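# Sort stickered items into matching-color containers with four arms

## Task

Place every item inside the container whose color is the same as the color of the sticker on that item.

## Robot and tools

Robots and cameras. Four identical i2rt Big YAM arms, named arm1, arm2, arm3 and arm4. Each has six revolute joints, a two-finger gripper and a wrist camera, and reaches about 1.0 m from its joint1 axis. Feet (base_link) in the scene frame, metres, quaternion w,x,y,z: arm1 (-0.644, +1.377, +0.914) q(+0.682, +0.007, +0.004, +0.731); arm2 (-0.655, -0.555, +0.928) q(+0.747, +0.002, +0.000, -0.665); arm3 (+0.651, -1.332, +0.868) q(+0.663, -0.004, -0.006, -0.748); arm4 (+0.648, +0.477, +0.879) q(+0.687, +0.001, +0.003, +0.727). Each foot faces its own +x. Camera names: arm1_cam_wrist to arm4_cam_wrist (on the hands), and cam_room_a1, cam_room_a2, cam_room_b1, cam_room_b2 (fixed in the room). With joints 1 and 6 at 0 and the hand level and forward, the wrist camera rides on top and looks at the fingertips.

Frame. One shared scene frame: origin on the floor, +z up, metres. "hand" is the point between the finger pads, roughly 1 cm behind the tips. Fingers point along the hand's +z; they open and close along its y. The printed hand can be off from the truth, more so at long reach. hand_target is where the hand would be at the joint targets currently held.

move. Optional keys arm1, arm2, arm3, arm4 (one object per arm) and cameras. An arm left out keeps its previous command. Inside an arm's object:
- joints: a dict of absolute targets by name. joint1_rad -2.879..2.879 (base yaw, positive counter-clockwise seen from above), joint2_rad 0..3.141 (shoulder; 0 = upper arm back and level, positive raises it forward), joint3_rad 0..3.019 (elbow; 0 = folded), joint4_rad -1.692..1.57 (hand pitch, positive tips fingers up), joint5_rad -1.57..1.57 (hand sideways, positive to the arm's right), joint6_rad -2.094..2.094 (roll, positive clockwise viewed from behind), all radians; gripper_m 0..0.093, fingertip gap in metres. Done-tolerances: ±0.045, 0.14, 0.09, 0.055, 0.03, 0.035 rad, gripper ±0.003.
- target: one list of 7 numbers [x, y, z, qw, qx, qy, qz], an absolute hand pose in the scene frame (metres). The hand goes in a straight line from its hand_target toward it. With target, joints may hold only gripper_m.
- speed: top path speed in m/s, 0.002..0.5 (default 0.25); rotation capped at twice that in rad/s. Only valid with target.
- min_time_s: 0.1..8 s, a lower bound on how long this arm's joint motions take; used with joints.
- cameras: list of names, ["all"], or []; omitted means all for an empty move, none otherwise.
All motions in one call start together; hand paths finish together, paced by the slowest, and last 0.5 to 10 s; a call lasts at most 15 s. Each step the path pose is clipped to 100 mm / 20 degrees from the measured hand, then solved by damped IK (position preferred). Expect a centimetre or more of error, lag and overshoot, especially near full stretch. Paths ignore obstacles and other arms. Joints differ in speed, so joint moves can sweep wide. An empty move returns full state, all images and the scene number.

Results. Per robot: joint_positions, Joint velocities (rad/s, gripper m/s; "within noise" when still), joint torques (N m, arm joints only, positive toward larger angle, including gravity; numbers 3 and 4 wrap at ±28), hand, hand_target, joint_status, hand_status, on_its_own ("held at" is a target, not a reading). The "move" line lists each moved arm as done or its worst status. "pictures" gives image order; images may trail the state slightly. "as last shown" marks arms not in this call (statuses read "not commanded"). Statuses: off_target (stopped short, may still push); time_out (joints keep a nearby target and keep pushing; send the reported position to relax); not_followed, "joint command not followed", "pose unreachable" (a clearance check blocked the targets, which may be retried later; gripper part still runs). MOTOR HOT appears from 85 °C; at 100 °C an OVER-TEMPERATURE FAULT drops the arm for 30-60 s, after which keys show limit_stop_at_motor_heat and must be resent.

Gripper. On a hard part at full force the reading is up to 0.005 m below the part width (some read up to 0.002 wider). Empty and shut reads 0.000-0.003. Grip is light just under the first-contact reading; about 0.005 m below it the gripper presses at its limit (~50-64 N per pad). Soft items crush more with smaller targets. Open well above the reading to release.

Other tools. wait: seconds 0..10, optional cameras; nothing new commanded. zoom_image: camera plus region [x0, y0, x1, y1] in pixels from top-left, at most 504x504, only for cameras in the latest images. read_manual: section "licences" returns licence text only. finished_scene: scene (1..3), ends the current scene irreversibly; later calls apply to the next scene. Scene 1 is practice and may be skipped.

Call rules. Unknown keys make a call invalid (later calls still run). An out-of-range value, or a stop during a move/wait, cancels the remaining move, wait and finished_scene calls in that reply. The simulation keeps running while replies are written, holding the last command.

Avoid. Items leaving the work area or falling (a far fall voids the result), dropping or releasing moving items, slamming into fixed or heavy objects, robot-to-robot pressing (including a gripper closing on another arm's fingers) and hard hits; the self-collision check can be late and allows fingers, gripper housings and cameras to meet. Arms do not stop on contact and keep pushing, which also heats motors, as do holding loads and long stretched poses. Loose objects can get an occasional random push. Leave everything resting in place before finishing.

Each tool is called after "Emit:" in YAML: its name, and indented under it one key for each argument.

## Session

Emit:
move:

Scene clock: 0.00 s.
Joint torques (N m): no reading
Motor temperatures (°C): arm1=[21 23 27 23 21 21 21] | arm2=[23 24 26 22 22 20 23] | arm3=[24 23 23 23 24 23 23] | arm4=[22 21 23 22 24 21 24]
Heat: arm1: hottest joint3_rad 27 °C; arm2: hottest joint3_rad 26 °C; arm3: hottest joint1_rad 24 °C; arm4: hottest joint5_rad 24 °C.
Joint velocities: within noise
arm1.joint_positions: joint1_rad=-0.168 joint2_rad=+0.560 joint3_rad=+1.361 joint4_rad=-1.410 joint5_rad=+0.240 joint6_rad=+0.692 gripper_m=+0.09396
arm1.joint_status: not commanded
arm1.hand: x=-0.5739 y=+1.5732 z=+1.4376 quat_wxyz=(-0.303, +0.280, -0.837, -0.359) (m; scene frame)
arm1.hand_target: x=-0.5739 y=+1.5706 z=+1.4504 quat_wxyz=(-0.308, +0.276, -0.832, -0.370) (m; scene frame)
arm1.hand_status: not commanded
arm2.joint_positions: joint1_rad=+0.198 joint2_rad=+0.636 joint3_rad=+1.409 joint4_rad=-1.213 joint5_rad=-0.086 joint6_rad=-0.484 gripper_m=+0.09396
arm2.joint_status: not commanded
arm2.hand: x=-0.5635 y=-0.7948 z=+1.4992 quat_wxyz=(-0.373, -0.297, -0.790, +0.384) (m; scene frame)
arm2.hand_target: x=-0.5645 y=-0.7917 z=+1.5099 quat_wxyz=(-0.379, -0.294, -0.785, +0.392) (m; scene frame)
arm2.hand_status: not commanded
arm3.joint_positions: joint1_rad=+0.130 joint2_rad=+0.649 joint3_rad=+1.447 joint4_rad=-1.615 joint5_rad=+0.075 joint6_rad=+0.392 gripper_m=+0.09396
arm3.joint_status: not commanded
arm3.hand: x=+0.6387 y=-1.5222 z=+1.3768 quat_wxyz=(-0.293, -0.776, -0.507, +0.235) (m; scene frame)
arm3.hand_target: x=+0.6387 y=-1.5210 z=+1.3861 quat_wxyz=(-0.302, -0.772, -0.504, +0.241) (m; scene frame)
arm3.hand_status: not commanded
arm4.joint_positions: joint1_rad=+0.147 joint2_rad=+0.586 joint3_rad=+1.324 joint4_rad=-1.592 joint5_rad=+0.245 joint6_rad=+0.670 gripper_m=+0.09396
arm4.joint_status: not commanded
arm4.hand: x=+0.6543 y=+0.6697 z=+1.3488 quat_wxyz=(-0.224, +0.451, -0.815, -0.287) (m; scene frame)
arm4.hand_target: x=+0.6546 y=+0.6685 z=+1.3591 quat_wxyz=(-0.227, +0.447, -0.812, -0.299) (m; scene frame)
arm4.hand_status: not commanded
pictures: arm1_cam_wrist, arm2_cam_wrist, arm3_cam_wrist, arm4_cam_wrist, cam_room_a1, cam_room_a2, cam_room_b1, cam_room_b2
Images, in order (width x height): arm1_cam_wrist 672x504, arm2_cam_wrist 672x504, arm3_cam_wrist 672x504, arm4_cam_wrist 672x504, cam_room_a1 672x504, cam_room_a2 672x504, cam_room_b1 672x504, cam_room_b2 672x504.

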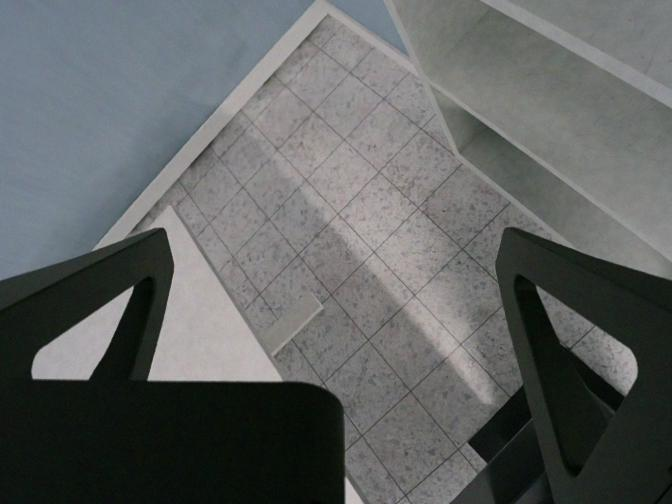

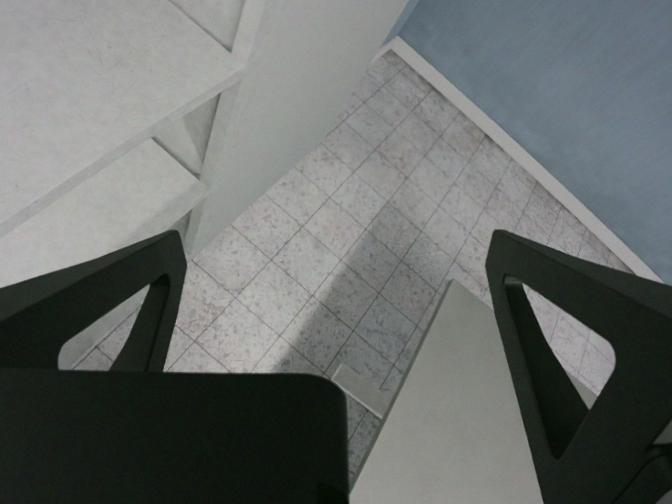

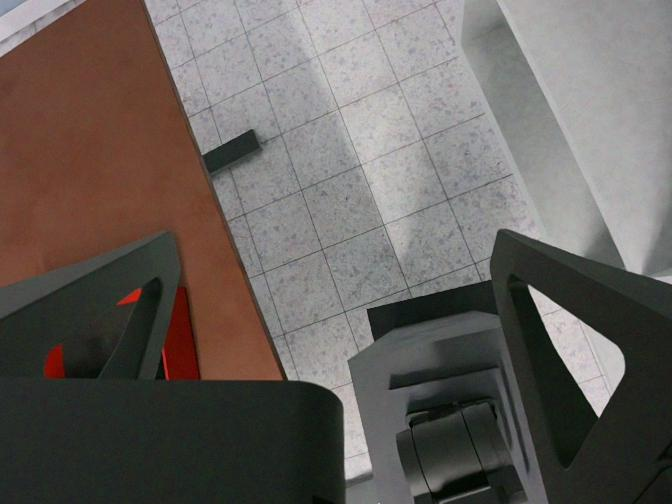

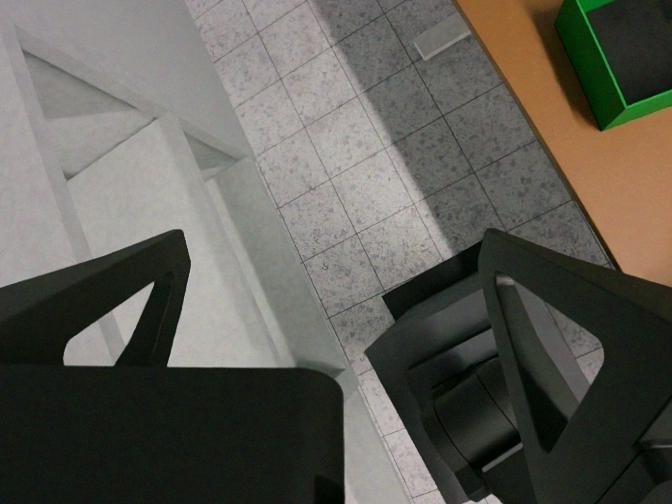

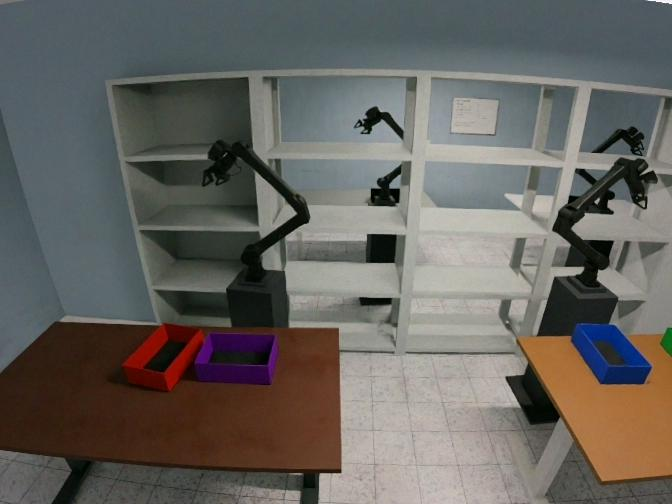

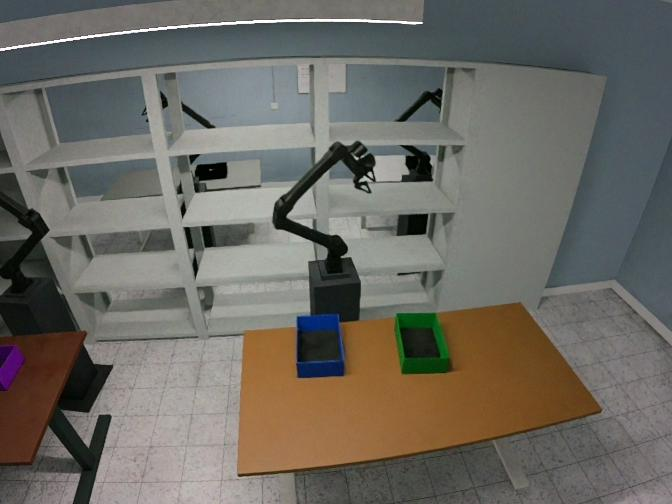

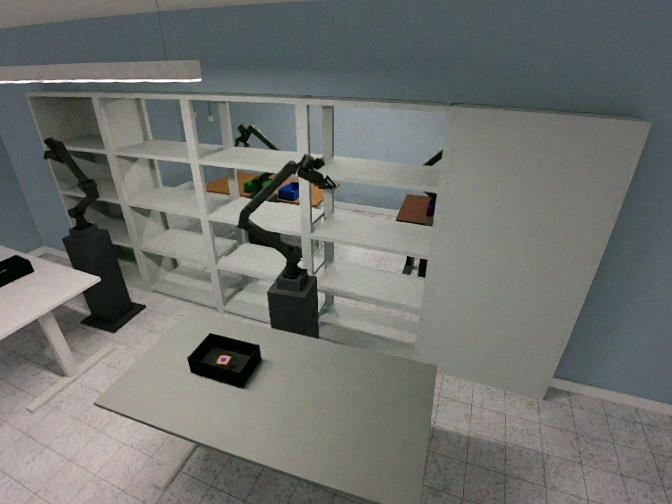

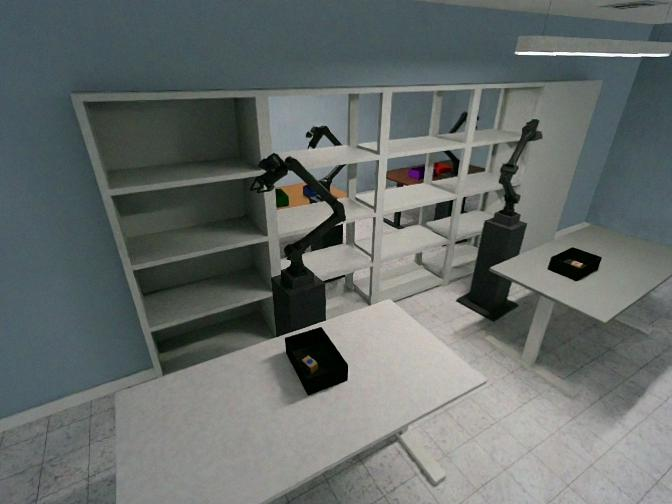

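Emit:
move:
  arm1: {"joints":{"joint1_rad":1.5,"joint2_rad":1.25,"joint3_rad":1.45,"joint4_rad":-1.2,"joint5_rad":0,"joint6_rad":0},"min_time_s":3}
  arm2: {"joints":{"joint1_rad":-1.69,"joint2_rad":1.25,"joint3_rad":1.45,"joint4_rad":-1.2,"joint5_rad":0,"joint6_rad":0},"min_time_s":3}
  arm3: {"joints":{"joint1_rad":1.69,"joint2_rad":1.25,"joint3_rad":1.45,"joint4_rad":-1.2,"joint5_rad":0,"joint6_rad":0},"min_time_s":3}
  arm4: {"joints":{"joint1_rad":-1.62,"joint2_rad":1.25,"joint3_rad":1.45,"joint4_rad":-1.2,"joint5_rad":0,"joint6_rad":0},"min_time_s":3}
  cameras: ["arm1_cam_wrist","arm2_cam_wrist","arm3_cam_wrist","arm4_cam_wrist"]

Scene clock: 13.20 s.
Joint torques (N m): arm1=[-2.26 -7.24 17.13 1.91 0.08 -0.03] | arm2=[1.38 -10.29 14.74 2.33 0.04 0.23] | arm3=[1.26 -10.46 9.61 1.69 0.02 -0.12] | arm4=[1.14 -9.93 12.82 1.46 -0.05 -0.06]
Motor temperatures (°C): arm1=[21 23 30 23 21 21 21] | arm2=[23 24 29 22 22 20 23] | arm3=[24 23 25 23 24 23 23] | arm4=[22 21 26 22 24 21 24]
Heat: arm1: hottest joint3_rad 30 °C; arm2: hottest joint3_rad 29 °C; arm3: hottest joint3_rad 25 °C; arm4: hottest joint3_rad 26 °C.
move: arm1 done; arm2 done; arm3 done; arm4 done
Joint velocities: within noise
arm1.joint_positions: joint1_rad=+1.504 joint2_rad=+1.249 joint3_rad=+1.385 joint4_rad=-1.218 joint5_rad=+0.000 joint6_rad=+0.009 gripper_m=+0.09398
arm1.joint_status: all done
arm1.hand: x=-1.0996 y=+1.3759 z=+1.2649 quat_wxyz=(+0.000, +0.968, -0.003, -0.249) (m; scene frame)
arm1.hand_target: x=-1.1130 y=+1.3776 z=+1.2999 quat_wxyz=(-0.001, +0.957, -0.001, -0.289) (m; scene frame)
arm1.hand_status: not commanded
arm2.joint_positions: joint1_rad=-1.698 joint2_rad=+1.239 joint3_rad=+1.409 joint4_rad=-1.213 joint5_rad=-0.001 joint6_rad=-0.015 gripper_m=+0.09397
arm2.joint_status: all done
arm2.hand: x=-1.1200 y=-0.5513 z=+1.2883 quat_wxyz=(+0.004, -0.966, -0.003, +0.260) (m; scene frame)
arm2.hand_target: x=-1.1310 y=-0.5548 z=+1.3058 quat_wxyz=(+0.002, -0.960, +0.001, +0.281) (m; scene frame)
arm2.hand_status: not commanded
arm3.joint_positions: joint1_rad=+1.688 joint2_rad=+1.248 joint3_rad=+1.447 joint4_rad=-1.215 joint5_rad=+0.001 joint6_rad=+0.008 gripper_m=+0.09397
arm3.joint_status: all done
arm3.hand: x=+1.1219 y=-1.3287 z=+1.2440 quat_wxyz=(-0.275, -0.004, -0.962, +0.006) (m; scene frame)
arm3.hand_target: x=+1.1257 y=-1.3277 z=+1.2466 quat_wxyz=(-0.282, +0.001, -0.959, +0.007) (m; scene frame)
arm3.hand_status: not commanded
arm4.joint_positions: joint1_rad=-1.627 joint2_rad=+1.241 joint3_rad=+1.396 joint4_rad=-1.216 joint5_rad=+0.003 joint6_rad=+0.015 gripper_m=+0.09396
arm4.joint_status: all done
arm4.hand: x=+1.1114 y=+0.4776 z=+1.2299 quat_wxyz=(-0.249, -0.007, -0.968, +0.001) (m; scene frame)
arm4.hand_target: x=+1.1249 y=+0.4816 z=+1.2556 quat_wxyz=(-0.280, +0.004, -0.960, +0.001) (m; scene frame)
arm4.hand_status: not commanded
pictures: arm1_cam_wrist, arm2_cam_wrist, arm3_cam_wrist, arm4_cam_wrist
Images, in order (width x height): arm1_cam_wrist 672x504, arm2_cam_wrist 672x504, arm3_cam_wrist 672x504, arm4_cam_wrist 672x504.

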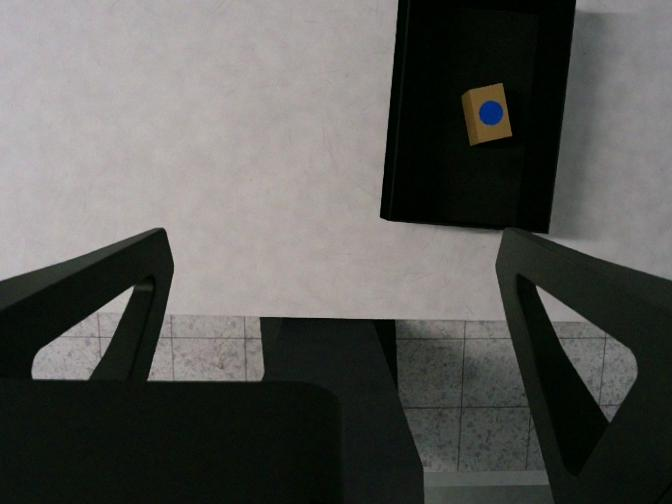

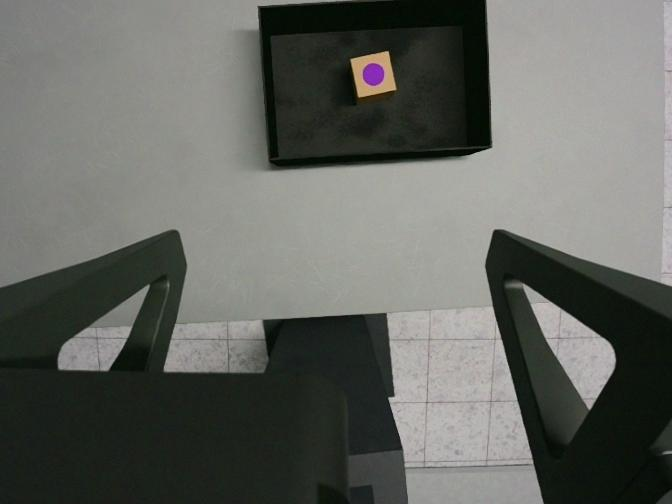

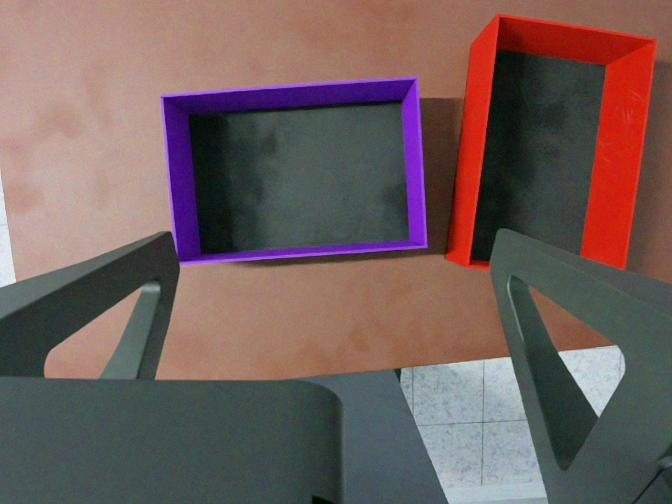

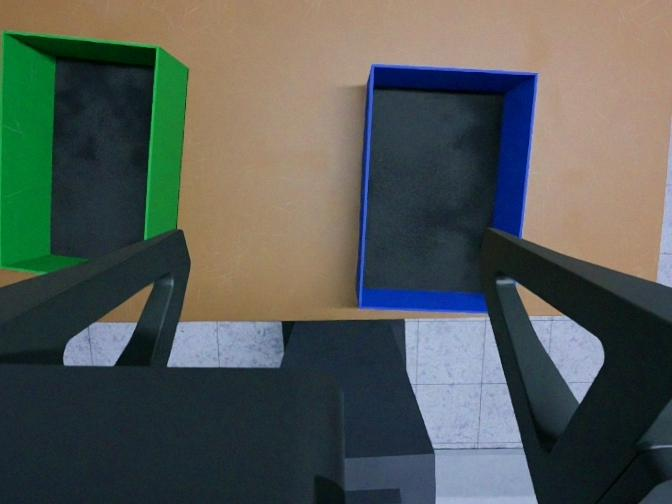

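Emit:
move:
  arm1: {"target":[-1.159,1.608,0.90,0.0259,0.9611,0.0968,-0.2575]}
  arm2: {"target":[-1.25,-0.48,0.90,0.027,0.9606,0.1009,-0.2574]}
  arm3: {"joints":{"joint1_rad":-2.0,"joint2_rad":0.62,"joint3_rad":0.8,"joint4_rad":-1.0},"min_time_s":4}
  arm4: {"joints":{"joint1_rad":0.9,"joint2_rad":0.62,"joint3_rad":0.8,"joint4_rad":-1.0},"min_time_s":4}
  cameras: ["arm1_cam_wrist","arm2_cam_wrist"]

Scene clock: 46.67 s.
Joint torques (N m): arm1=[-1.79 -13.98 11.71 1.4 -0.26 -0.08] | arm2=[0.15 -18.43 10.67 2.37 -0.37 -0.08] | arm3=[0.62 -2.02 9.07 2.02 0 -0.12] | arm4=[1.08 -1.79 9.22 1.69 0.04 -0.08]
Motor temperatures (°C): arm1=[21 24 37 23 21 21 21] | arm2=[23 24 34 22 22 20 23] | arm3=[24 23 27 23 24 23 23] | arm4=[22 22 31 22 24 21 24]
Heat: arm1: hottest joint3_rad 37 °C; arm2: hottest joint3_rad 34 °C; arm3: hottest joint3_rad 27 °C; arm4: hottest joint3_rad 31 °C.
move: arm1 off_target; arm2 off_target; arm3 done; arm4 done
Joint velocities: within noise
arm1.joint_positions: joint1_rad=+0.983 joint2_rad=+1.887 joint3_rad=+1.037 joint4_rad=-0.399 joint5_rad=-0.329 joint6_rad=-0.645 gripper_m=+0.09398
arm1.joint_status: not commanded
arm1.hand: x=-1.1339 y=+1.5927 z=+0.8782 quat_wxyz=(+0.046, +0.968, +0.088, -0.228) (m; scene frame)
arm1.hand_target: x=-1.1577 y=+1.6073 z=+0.9012 quat_wxyz=(+0.026, +0.961, +0.097, -0.257) (m; scene frame)
arm1.hand_status: off_target (0.037 m and 4.3 deg from the pose sent, 0.437 m and 11.9 deg at the start)
arm2.joint_positions: joint1_rad=-1.862 joint2_rad=+1.917 joint3_rad=+1.091 joint4_rad=-0.298 joint5_rad=-0.190 joint6_rad=-0.326 gripper_m=+0.09397
arm2.joint_status: not commanded
arm2.hand: x=-1.2309 y=-0.4868 z=+0.8891 quat_wxyz=(-0.034, -0.967, -0.095, +0.235) (m; scene frame)
arm2.hand_target: x=-1.2492 y=-0.4801 z=+0.9006 quat_wxyz=(-0.027, -0.961, -0.101, +0.257) (m; scene frame)
arm2.hand_status: off_target (0.023 m and 2.8 deg from the pose sent, 0.416 m and 11.8 deg at the start)
arm3.joint_positions: joint1_rad=-1.990 joint2_rad=+0.625 joint3_rad=+0.806 joint4_rad=-1.016 joint5_rad=+0.001 joint6_rad=+0.006 gripper_m=+0.09400
arm3.joint_status: all done
arm3.hand: x=+0.3964 y=-1.1746 z=+1.1572 quat_wxyz=(+0.089, -0.899, +0.254, +0.345) (m; scene frame)
arm3.hand_target: x=+0.3967 y=-1.1715 z=+1.1580 quat_wxyz=(+0.094, -0.896, +0.255, +0.351) (m; scene frame)
arm3.hand_status: not commanded
arm4.joint_positions: joint1_rad=+0.899 joint2_rad=+0.629 joint3_rad=+0.799 joint4_rad=-1.018 joint5_rad=+0.002 joint6_rad=+0.013 gripper_m=+0.09398
arm4.joint_status: all done
arm4.hand: x=+0.4080 y=+0.6498 z=+1.1667 quat_wxyz=(-0.103, +0.889, -0.290, -0.339) (m; scene frame)
arm4.hand_target: x=+0.4060 y=+0.6505 z=+1.1725 quat_wxyz=(-0.108, +0.886, -0.282, -0.351) (m; scene frame)
arm4.hand_status: not commanded
pictures: arm1_cam_wrist, arm2_cam_wrist
Images, in order (width x height): arm1_cam_wrist 672x504, arm2_cam_wrist 672x504.

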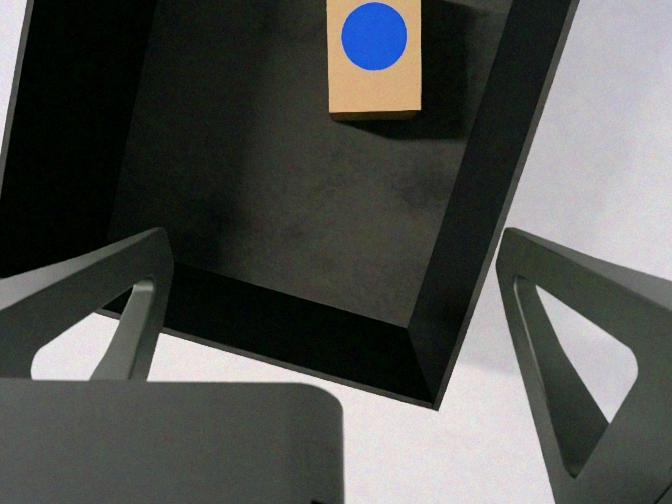

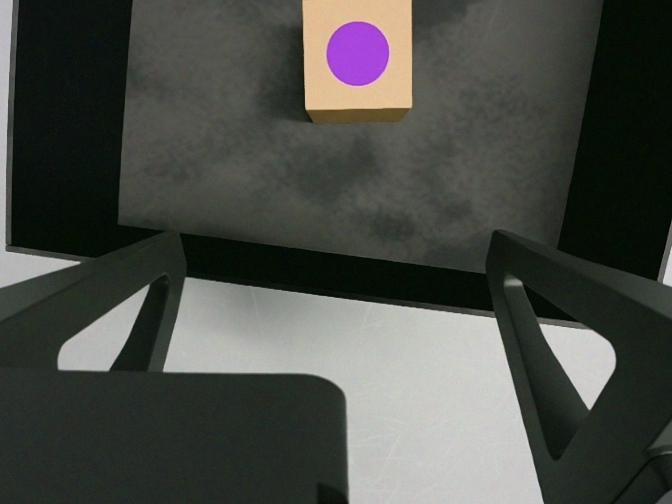

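Emit:
move:
  arm1: {"target":[-1.220,1.604,0.812,0.0259,0.9611,0.0968,-0.2575],"speed":0.15}
  arm2: {"target":[-1.302,-0.485,0.836,0.027,0.9606,0.1009,-0.2574],"speed":0.15}
  cameras: ["arm1_cam_wrist","arm2_cam_wrist"]

Scene clock: 70.50 s.
Joint torques (N m): arm1=[-1.9 -14.74 10.93 1.68 -0.04 0.12] | arm2=[1.26 -18.78 11.41 2.36 -0.04 0.14] | arm3=[0.56 -1.9 9.1 2.02 0 -0.12] | arm4=[0.67 -2.32 9.37 1.76 0.02 -0.11]
Motor temperatures (°C): arm1=[21 25 35 23 22 21 21] | arm2=[23 25 32 22 22 20 23] | arm3=[24 23 27 23 24 23 23] | arm4=[22 22 33 22 24 21 24]
Heat: arm1: hottest joint3_rad 35 °C; arm2: hottest joint3_rad 32 °C; arm3: hottest joint3_rad 27 °C; arm4: hottest joint3_rad 33 °C.
move: arm1 off_target; arm2 off_target
Joint velocities: within noise
arm1.joint_positions: joint1_rad=+1.042 joint2_rad=+2.134 joint3_rad=+1.188 joint4_rad=-0.263 joint5_rad=-0.311 joint6_rad=-0.604 gripper_m=+0.09398
arm1.joint_status: not commanded
arm1.hand: x=-1.1971 y=+1.5921 z=+0.8034 quat_wxyz=(+0.039, +0.966, +0.098, -0.238) (m; scene frame)
arm1.hand_target: x=-1.2188 y=+1.6037 z=+0.8130 quat_wxyz=(+0.026, +0.961, +0.097, -0.258) (m; scene frame)
arm1.hand_status: off_target (0.027 m and 2.8 deg from the pose sent, 0.109 m and 4.3 deg at the start)
arm2.joint_positions: joint1_rad=-1.851 joint2_rad=+2.111 joint3_rad=+1.235 joint4_rad=-0.235 joint5_rad=-0.186 joint6_rad=-0.326 gripper_m=+0.09397
arm2.joint_status: not commanded
arm2.hand: x=-1.2796 y=-0.4842 z=+0.8343 quat_wxyz=(-0.032, -0.965, -0.100, +0.241) (m; scene frame)
arm2.hand_target: x=-1.3009 y=-0.4853 z=+0.8368 quat_wxyz=(-0.027, -0.961, -0.101, +0.258) (m; scene frame)
arm2.hand_status: off_target (0.022 m and 2.0 deg from the pose sent, 0.089 m and 2.8 deg at the start)
arm3, arm4: as last shown
pictures: arm1_cam_wrist, arm2_cam_wrist
Images, in order (width x height): arm1_cam_wrist 672x504, arm2_cam_wrist 672x504.

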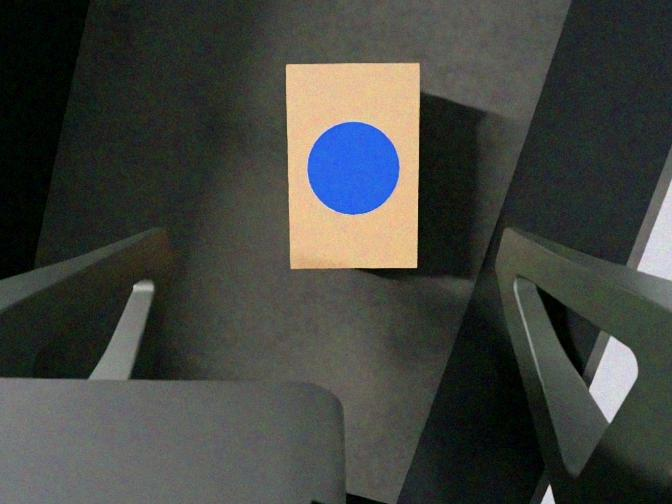

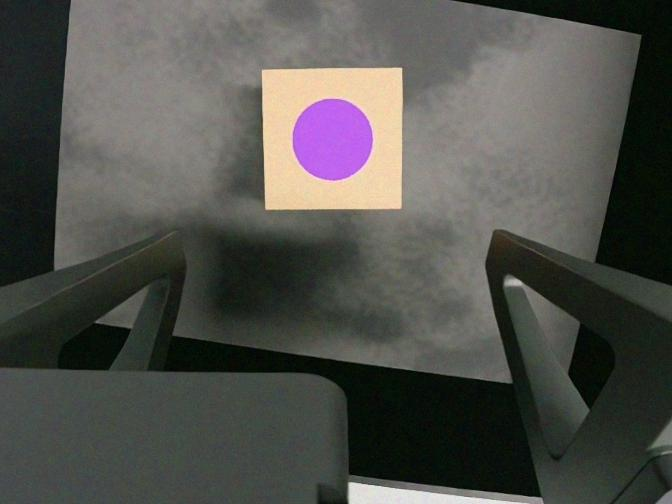

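Emit:
move:
  arm1: {"target":[-1.248,1.602,0.738,0.0259,0.9611,0.0968,-0.2575],"speed":0.1,"joints":{"gripper_m":0.078}}
  arm2: {"target":[-1.339,-0.495,0.757,0.027,0.9606,0.1009,-0.2574],"speed":0.1}
  cameras: ["arm1_cam_wrist","arm2_cam_wrist"]

Scene clock: 87.60 s.
Joint torques (N m): arm1=[-1.32 -15.56 10.21 1.66 -0.09 0.14] | arm2=[1.38 -20.54 10.71 2.35 -0.02 0.21] | arm3=[0.79 -1.79 9.09 2.02 -0.01 -0.12] | arm4=[0.85 -1.96 9.33 1.78 -0.01 -0.09]
Motor temperatures (°C): arm1=[21 26 35 23 21 21 21] | arm2=[23 26 33 22 22 20 23] | arm3=[24 23 27 23 24 23 23] | arm4=[22 22 33 22 24 21 24]
Heat: arm1: hottest joint3_rad 35 °C; arm2: hottest joint3_rad 33 °C; arm3: hottest joint3_rad 27 °C; arm4: hottest joint3_rad 33 °C.
move: arm1 off_target; arm2 off_target
Joint velocities: within noise
arm1.joint_positions: joint1_rad=+1.060 joint2_rad=+2.325 joint3_rad=+1.300 joint4_rad=-0.172 joint5_rad=-0.301 joint6_rad=-0.579 gripper_m=+0.07803
arm1.joint_status: all done
arm1.hand: x=-1.2258 y=+1.5956 z=+0.7336 quat_wxyz=(+0.037, +0.966, +0.094, -0.240) (m; scene frame)
arm1.hand_target: x=-1.2471 y=+1.6017 z=+0.7388 quat_wxyz=(+0.026, +0.961, +0.097, -0.258) (m; scene frame)
arm1.hand_status: off_target (0.024 m and 2.5 deg from the pose sent, 0.083 m and 2.8 deg at the start)
arm2.joint_positions: joint1_rad=-1.826 joint2_rad=+2.326 joint3_rad=+1.388 joint4_rad=-0.163 joint5_rad=-0.174 joint6_rad=-0.309 gripper_m=+0.09397
arm2.joint_status: not commanded
arm2.hand: x=-1.3203 y=-0.4923 z=+0.7599 quat_wxyz=(-0.030, -0.964, -0.103, +0.244) (m; scene frame)
arm2.hand_target: x=-1.3380 y=-0.4953 z=+0.7576 quat_wxyz=(-0.027, -0.961, -0.101, +0.257) (m; scene frame)
arm2.hand_status: off_target (0.019 m and 1.7 deg from the pose sent, 0.098 m and 2.0 deg at the start)
arm3, arm4: as last shown
pictures: arm1_cam_wrist, arm2_cam_wrist
Images, in order (width x height): arm1_cam_wrist 672x504, arm2_cam_wrist 672x504.

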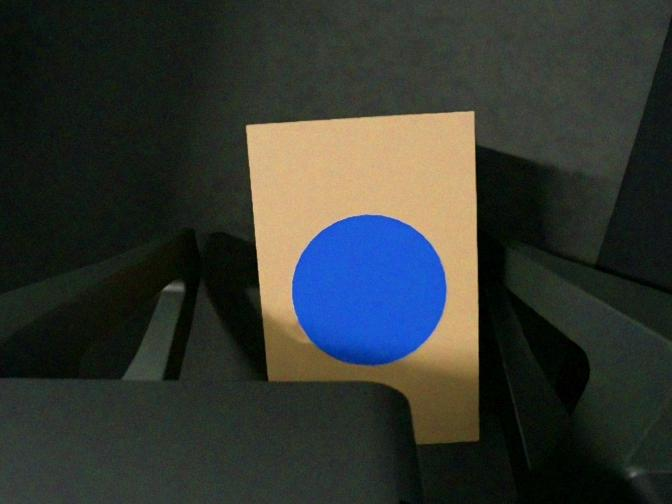

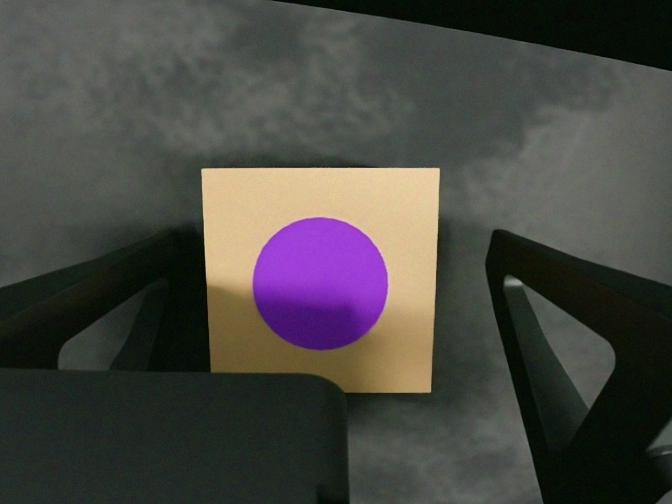

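Emit:
move:
  arm1: {"joints":{"gripper_m":0.041}}
  arm2: {"joints":{"gripper_m":0.043}}

Emit:
move:
  arm1: {"target":[-1.18,1.60,0.95,0.0259,0.9611,0.0968,-0.2575],"speed":0.15}
  arm2: {"target":[-1.27,-0.48,0.95,0.027,0.9606,0.1009,-0.2574],"speed":0.15}
  cameras: ["arm1_cam_wrist","arm2_cam_wrist"]

Scene clock: 93.67 s.
Joint torques (N m): arm1=[-1.49 -16.56 9.92 1.7 -0.18 0.1] | arm2=[1.38 -20.48 10.69 2.35 -0.1 0.2] | arm3=[0.62 -1.96 9.09 2.02 -0.01 -0.13] | arm4=[1.03 -2.49 9.42 1.72 0.03 -0.08]
Motor temperatures (°C): arm1=[21 26 35 23 21 21 21] | arm2=[23 26 33 22 22 20 23] | arm3=[24 23 27 23 24 23 23] | arm4=[22 21 34 22 24 21 24]
Heat: arm1: hottest joint3_rad 35 °C; arm2: hottest joint3_rad 33 °C; arm3: hottest joint3_rad 27 °C; arm4: hottest joint3_rad 34 °C.
move: arm1 done; arm2 off_target
Joint velocities: within noise
arm1.joint_positions: joint1_rad=+1.060 joint2_rad=+2.325 joint3_rad=+1.301 joint4_rad=-0.171 joint5_rad=-0.299 joint6_rad=-0.579 gripper_m=+0.04392
arm1.joint_status: all done
arm1.hand: x=-1.2261 y=+1.5961 z=+0.7337 quat_wxyz=(+0.035, +0.966, +0.094, -0.240) (m; scene frame)
arm1.hand_target: x=-1.2470 y=+1.6016 z=+0.7388 quat_wxyz=(+0.026, +0.961, +0.097, -0.257) (m; scene frame)
arm1.hand_status: not commanded
arm2.joint_positions: joint1_rad=-1.826 joint2_rad=+2.326 joint3_rad=+1.388 joint4_rad=-0.163 joint5_rad=-0.172 joint6_rad=-0.309 gripper_m=+0.05305
arm2.joint_status: gripper_m off_target (ended at +0.05308, target +0.04300)
arm2.hand: x=-1.3206 y=-0.4920 z=+0.7600 quat_wxyz=(-0.029, -0.964, -0.103, +0.244) (m; scene frame)
arm2.hand_target: x=-1.3380 y=-0.4951 z=+0.7576 quat_wxyz=(-0.027, -0.961, -0.101, +0.258) (m; scene frame)
arm2.hand_status: not commanded
arm3, arm4: as last shown
pictures: none

Scene clock: 95.83 s.
Joint torques (N m): arm1=[-2.02 -15.03 9.02 0.75 -0.29 -0.08] | arm2=[-0.03 -20.13 8.44 1.22 -0.39 -0.08] | arm3=[0.5 -1.85 9.07 2.03 0 -0.11] | arm4=[0.62 -2.02 9.26 1.76 0.01 -0.08]
Motor temperatures (°C): arm1=[21 26 35 23 21 21 21] | arm2=[23 26 33 22 22 20 23] | arm3=[24 23 27 23 24 23 23] | arm4=[22 21 34 22 24 21 24]
Heat: arm1: hottest joint3_rad 35 °C; arm2: hottest joint3_rad 33 °C; arm3: hottest joint3_rad 27 °C; arm4: hottest joint3_rad 34 °C.
move: arm1 done; arm2 done
Joint velocities: within noise
arm1.joint_positions: joint1_rad=+1.026 joint2_rad=+1.834 joint3_rad=+1.165 joint4_rad=-0.500 joint5_rad=-0.315 joint6_rad=-0.611 gripper_m=+0.04392
arm1.joint_status: not commanded
arm1.hand: x=-1.1827 y=+1.5953 z=+0.9443 quat_wxyz=(+0.028, +0.961, +0.097, -0.256) (m; scene frame)
arm1.hand_target: x=-1.1801 y=+1.5999 z=+0.9500 quat_wxyz=(+0.026, +0.961, +0.097, -0.258) (m; scene frame)
arm1.hand_status: done (0.008 m and 0.3 deg from the pose sent, 0.221 m and 2.4 deg at the start)
arm2.joint_positions: joint1_rad=-1.853 joint2_rad=+1.880 joint3_rad=+1.229 joint4_rad=-0.410 joint5_rad=-0.188 joint6_rad=-0.320 gripper_m=+0.05305
arm2.joint_status: not commanded
arm2.hand: x=-1.2773 y=-0.4840 z=+0.9529 quat_wxyz=(-0.026, -0.959, -0.098, +0.265) (m; scene frame)
arm2.hand_target: x=-1.2701 y=-0.4802 z=+0.9501 quat_wxyz=(-0.027, -0.961, -0.101, +0.258) (m; scene frame)
arm2.hand_status: done (0.009 m and 1.0 deg from the pose sent, 0.197 m and 1.6 deg at the start)
arm3, arm4: as last shown
pictures: arm1_cam_wrist, arm2_cam_wrist
Images, in order (width x height): arm1_cam_wrist 672x504, arm2_cam_wrist 672x504.

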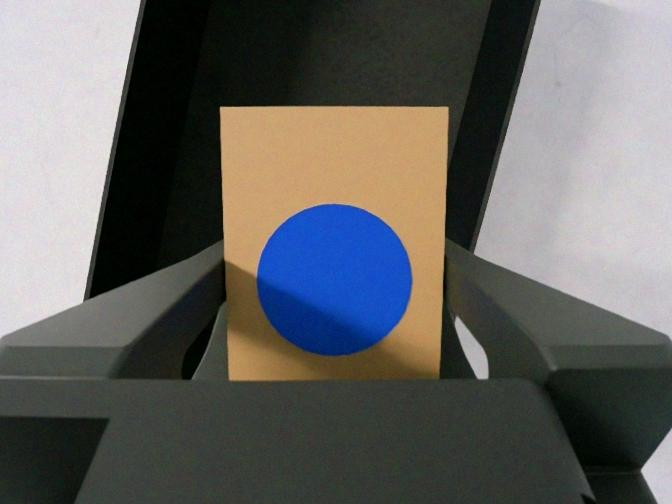

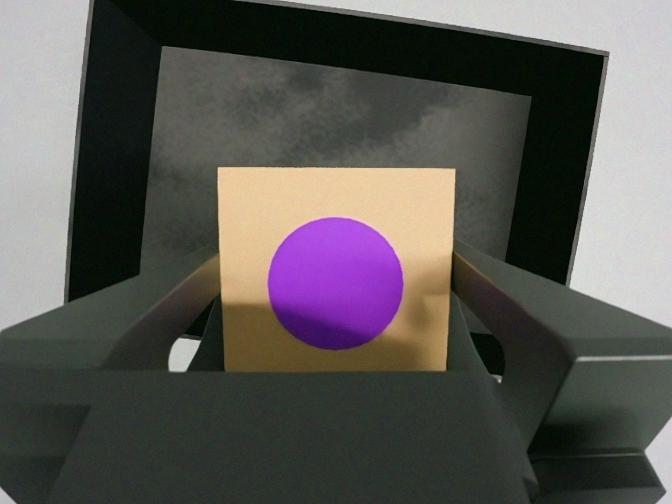

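Emit:
move:
  arm1: {"joints":{"joint2_rad":0.55,"joint3_rad":0.62,"joint4_rad":-1.0,"joint5_rad":0,"joint6_rad":0,"gripper_m":0.036},"min_time_s":3}
  arm2: {"joints":{"joint2_rad":0.55,"joint3_rad":0.62,"joint4_rad":-1.0,"joint5_rad":0,"joint6_rad":0},"min_time_s":3}
  cameras: []

Emit:
move:
  arm1: {"joints":{"joint1_rad":-2.25},"min_time_s":4.5}
  arm2: {"joints":{"joint1_rad":0.92},"min_time_s":4.5}
  cameras: ["all"]

Scene clock: 117.30 s.
Joint torques (N m): arm1=[-3.08 1.61 11.95 1.11 0.09 0.14] | arm2=[0.09 -1.9 10.74 1.5 0.15 0.22] | arm3=[0.56 -1.96 9.09 2.02 -0.01 -0.11] | arm4=[0.79 -1.96 9.31 1.78 0 -0.07]
Motor temperatures (°C): arm1=[21 26 34 23 22 21 22] | arm2=[23 26 32 22 22 20 24] | arm3=[24 23 27 23 24 23 23] | arm4=[22 21 34 22 24 21 24]
Heat: arm1: hottest joint3_rad 34 °C; arm2: hottest joint3_rad 32 °C; arm3: hottest joint3_rad 27 °C; arm4: hottest joint3_rad 34 °C.
move: arm1 off_target; arm2 done
Joint velocities: within noise
arm1.joint_positions: joint1_rad=+1.026 joint2_rad=+0.552 joint3_rad=+0.617 joint4_rad=-0.991 joint5_rad=-0.002 joint6_rad=-0.009 gripper_m=+0.04392
arm1.joint_status: gripper_m off_target (ended at +0.04392, target +0.03600); the others done
arm1.hand: x=-0.8760 y=+1.4985 z=+1.1315 quat_wxyz=(-0.075, +0.920, -0.220, -0.315) (m; scene frame)
arm1.hand_target: x=-0.8734 y=+1.5004 z=+1.1322 quat_wxyz=(-0.075, +0.919, -0.229, -0.313) (m; scene frame)
arm1.hand_status: not commanded
arm2.joint_positions: joint1_rad=-1.853 joint2_rad=+0.554 joint3_rad=+0.630 joint4_rad=-0.988 joint5_rad=-0.004 joint6_rad=-0.015 gripper_m=+0.05305
arm2.joint_status: all done
arm2.hand: x=-0.9200 y=-0.5120 z=+1.1485 quat_wxyz=(+0.029, -0.944, +0.070, +0.322) (m; scene frame)
arm2.hand_target: x=-0.9152 y=-0.5097 z=+1.1419 quat_wxyz=(+0.029, -0.946, +0.082, +0.313) (m; scene frame)
arm2.hand_status: not commanded
arm3, arm4: as last shown
pictures: none
No camera images: "cameras" was empty.

Scene clock: 122.13 s.
Joint torques (N m): arm1=[-2.96 1.61 11.82 1.05 0.03 0.1] | arm2=[0.91 -1.67 10.71 1.54 -0.03 0.2] | arm3=[0.56 -1.9 9.09 2.02 -0.01 -0.11] | arm4=[0.85 -1.96 9.22 1.65 0.03 -0.04]
Motor temperatures (°C): arm1=[21 25 34 23 22 21 22] | arm2=[23 26 32 22 22 20 24] | arm3=[24 23 27 23 24 23 23] | arm4=[22 21 34 22 24 21 24]
Heat: arm1: hottest joint3_rad 34 °C; arm2: hottest joint3_rad 32 °C; arm3: hottest joint3_rad 27 °C; arm4: hottest joint3_rad 34 °C.
move: arm1 done; arm2 done
Joint velocities: within noise
arm1.joint_positions: joint1_rad=-2.245 joint2_rad=+0.552 joint3_rad=+0.617 joint4_rad=-0.991 joint5_rad=+0.000 joint6_rad=-0.008 gripper_m=+0.04392
arm1.joint_status: all done
arm1.hand: x=-0.4226 y=+1.2254 z=+1.1237 quat_wxyz=(-0.294, -0.279, -0.909, +0.097) (m; scene frame)
arm1.hand_target: x=-0.4245 y=+1.2251 z=+1.1245 quat_wxyz=(-0.293, -0.285, -0.908, +0.096) (m; scene frame)
arm1.hand_status: not commanded
arm2.joint_positions: joint1_rad=+0.918 joint2_rad=+0.554 joint3_rad=+0.630 joint4_rad=-0.988 joint5_rad=+0.000 joint6_rad=-0.014 gripper_m=+0.05306
arm2.joint_status: all done
arm2.hand: x=-0.4252 y=-0.6933 z=+1.1489 quat_wxyz=(-0.312, -0.245, -0.914, +0.086) (m; scene frame)
arm2.hand_target: x=-0.4287 y=-0.6907 z=+1.1423 quat_wxyz=(-0.304, -0.251, -0.915, +0.081) (m; scene frame)
arm2.hand_status: not commanded
arm3, arm4: as last shown
pictures: arm1_cam_wrist, arm2_cam_wrist, arm3_cam_wrist, arm4_cam_wrist, cam_room_a1, cam_room_a2, cam_room_b1, cam_room_b2
Images, in order (width x height): arm1_cam_wrist 672x504, arm2_cam_wrist 672x504, arm3_cam_wrist 672x504, arm4_cam_wrist 672x504, cam_room_a1 672x504, cam_room_a2 672x504, cam_room_b1 672x504, cam_room_b2 672x504.

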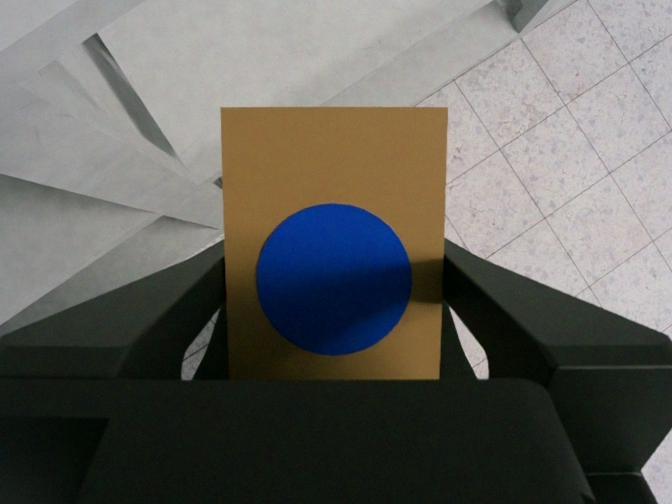

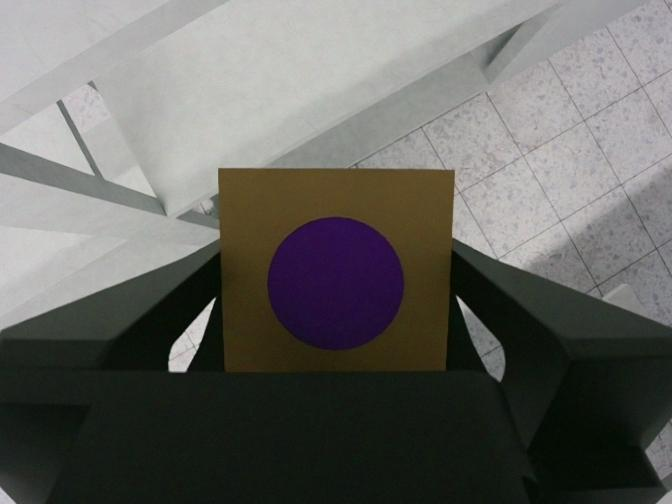

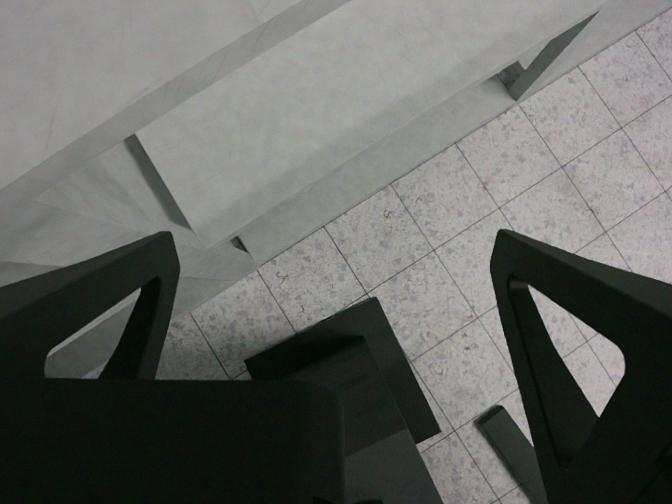

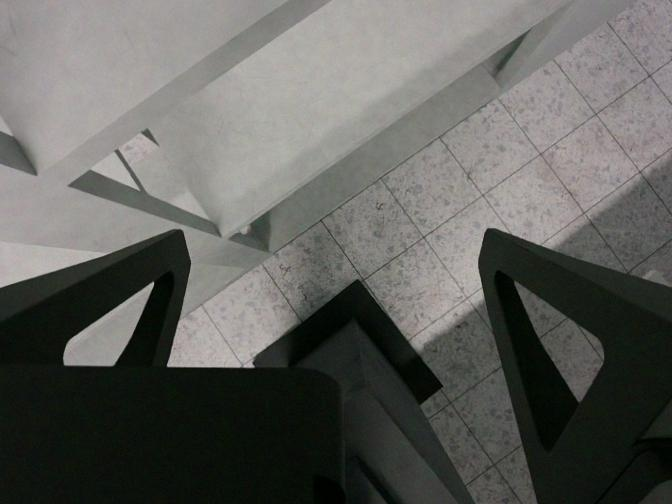

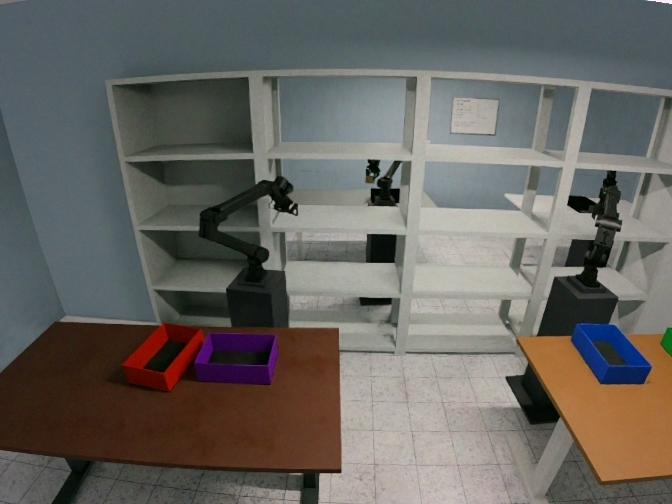

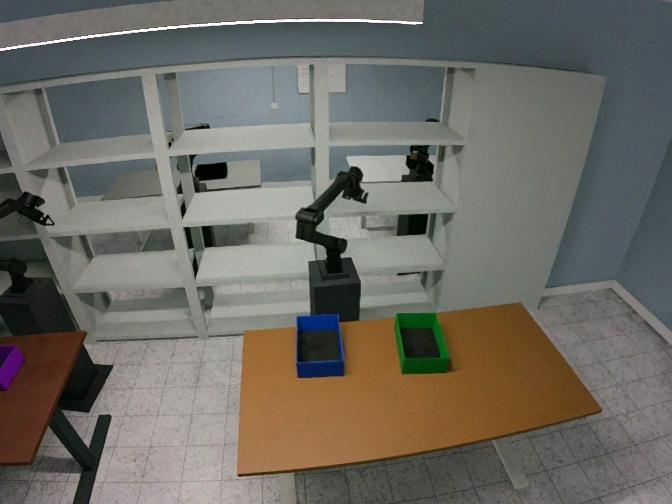

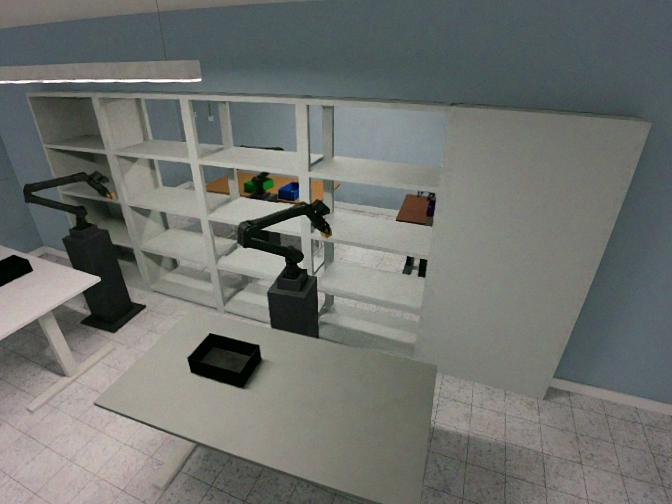

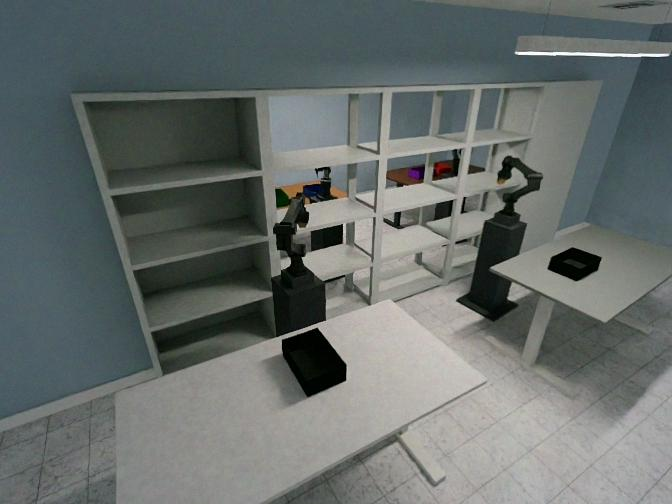

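Emit:
move:
  arm1: {"target":[0.022,0.945,1.09,0.2341,0.2795,0.9286,-0.0705],"speed":0.18}
  arm2: {"target":[0.012,-0.95,1.095,0.2357,0.2576,0.9349,-0.0649],"speed":0.18}
  cameras: ["arm3_cam_wrist","arm4_cam_wrist","cam_room_a1","cam_room_a2"]

Scene clock: 130.77 s.
Joint torques (N m): arm1=[-0.85 -20.01 17.55 0.81 -0.08 0.09] | arm2=[0.97 -22.71 16.98 1.09 0.15 0.22] | arm3=[0.67 -1.9 9.05 2.03 0 -0.12] | arm4=[1.55 -1.85 9.24 1.68 0 -0.08]
Motor temperatures (°C): arm1=[21 25 35 23 22 21 22] | arm2=[23 26 33 22 22 20 24] | arm3=[24 23 27 23 24 23 23] | arm4=[22 21 34 22 24 21 24]
Heat: arm1: hottest joint3_rad 35 °C; arm2: hottest joint3_rad 33 °C; arm3: hottest joint3_rad 27 °C; arm4: hottest joint3_rad 34 °C.
move: arm1 off_target; arm2 off_target
Joint velocities: within noise
arm1.joint_positions: joint1_rad=-2.228 joint2_rad=+2.145 joint3_rad=+2.065 joint4_rad=-1.035 joint5_rad=+0.000 joint6_rad=+0.005 gripper_m=+0.04392
arm1.joint_status: not commanded
arm1.hand: x=+0.0028 y=+0.9470 z=+1.0610 quat_wxyz=(-0.209, -0.284, -0.933, +0.066) (m; scene frame)
arm1.hand_target: x=+0.0202 y=+0.9463 z=+1.0903 quat_wxyz=(-0.235, -0.279, -0.928, +0.071) (m; scene frame)
arm1.hand_status: off_target (0.035 m and 3.1 deg from the pose sent, 0.527 m and 7.9 deg at the start)
arm2.joint_positions: joint1_rad=+0.918 joint2_rad=+2.089 joint3_rad=+1.953 joint4_rad=-0.971 joint5_rad=+0.002 joint6_rad=-0.011 gripper_m=+0.05306
arm2.joint_status: not commanded
arm2.hand: x=-0.0041 y=-0.9435 z=+1.0801 quat_wxyz=(-0.222, -0.253, -0.940, +0.061) (m; scene frame)
arm2.hand_target: x=+0.0108 y=-0.9493 z=+1.0951 quat_wxyz=(-0.237, -0.258, -0.935, +0.065) (m; scene frame)
arm2.hand_status: off_target (0.023 m and 1.8 deg from the pose sent, 0.510 m and 9.5 deg at the start)
arm3, arm4: as last shown
pictures: arm3_cam_wrist, arm4_cam_wrist, cam_room_a1, cam_room_a2
Images, in order (width x height): arm3_cam_wrist 672x504, arm4_cam_wrist 672x504, cam_room_a1 672x504, cam_room_a2 672x504.

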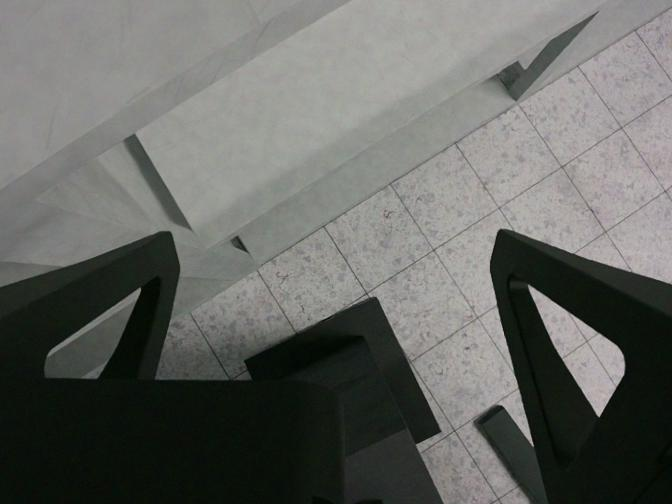

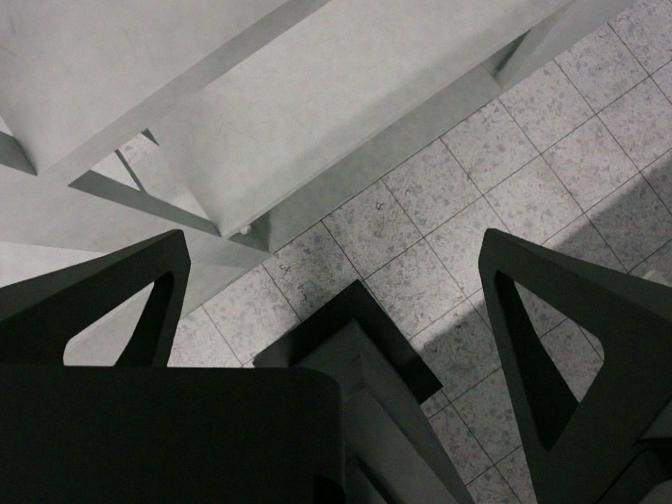

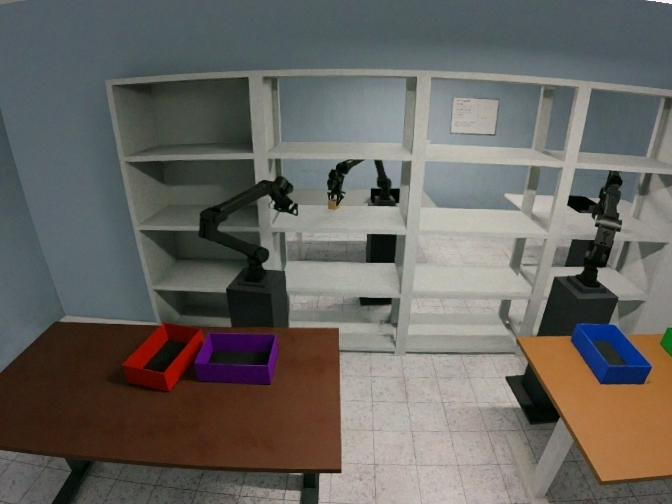

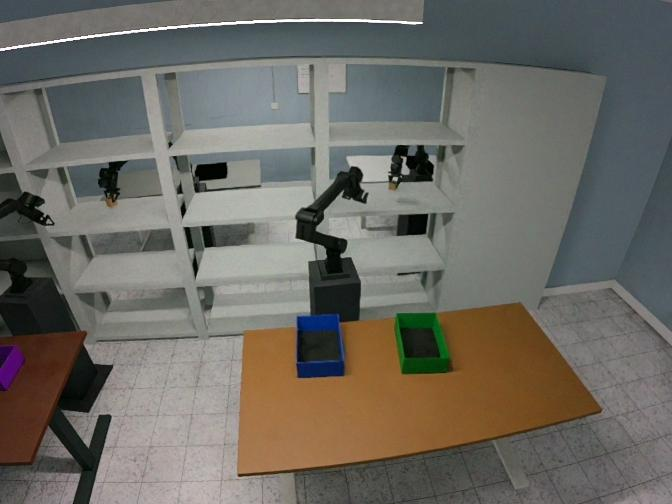

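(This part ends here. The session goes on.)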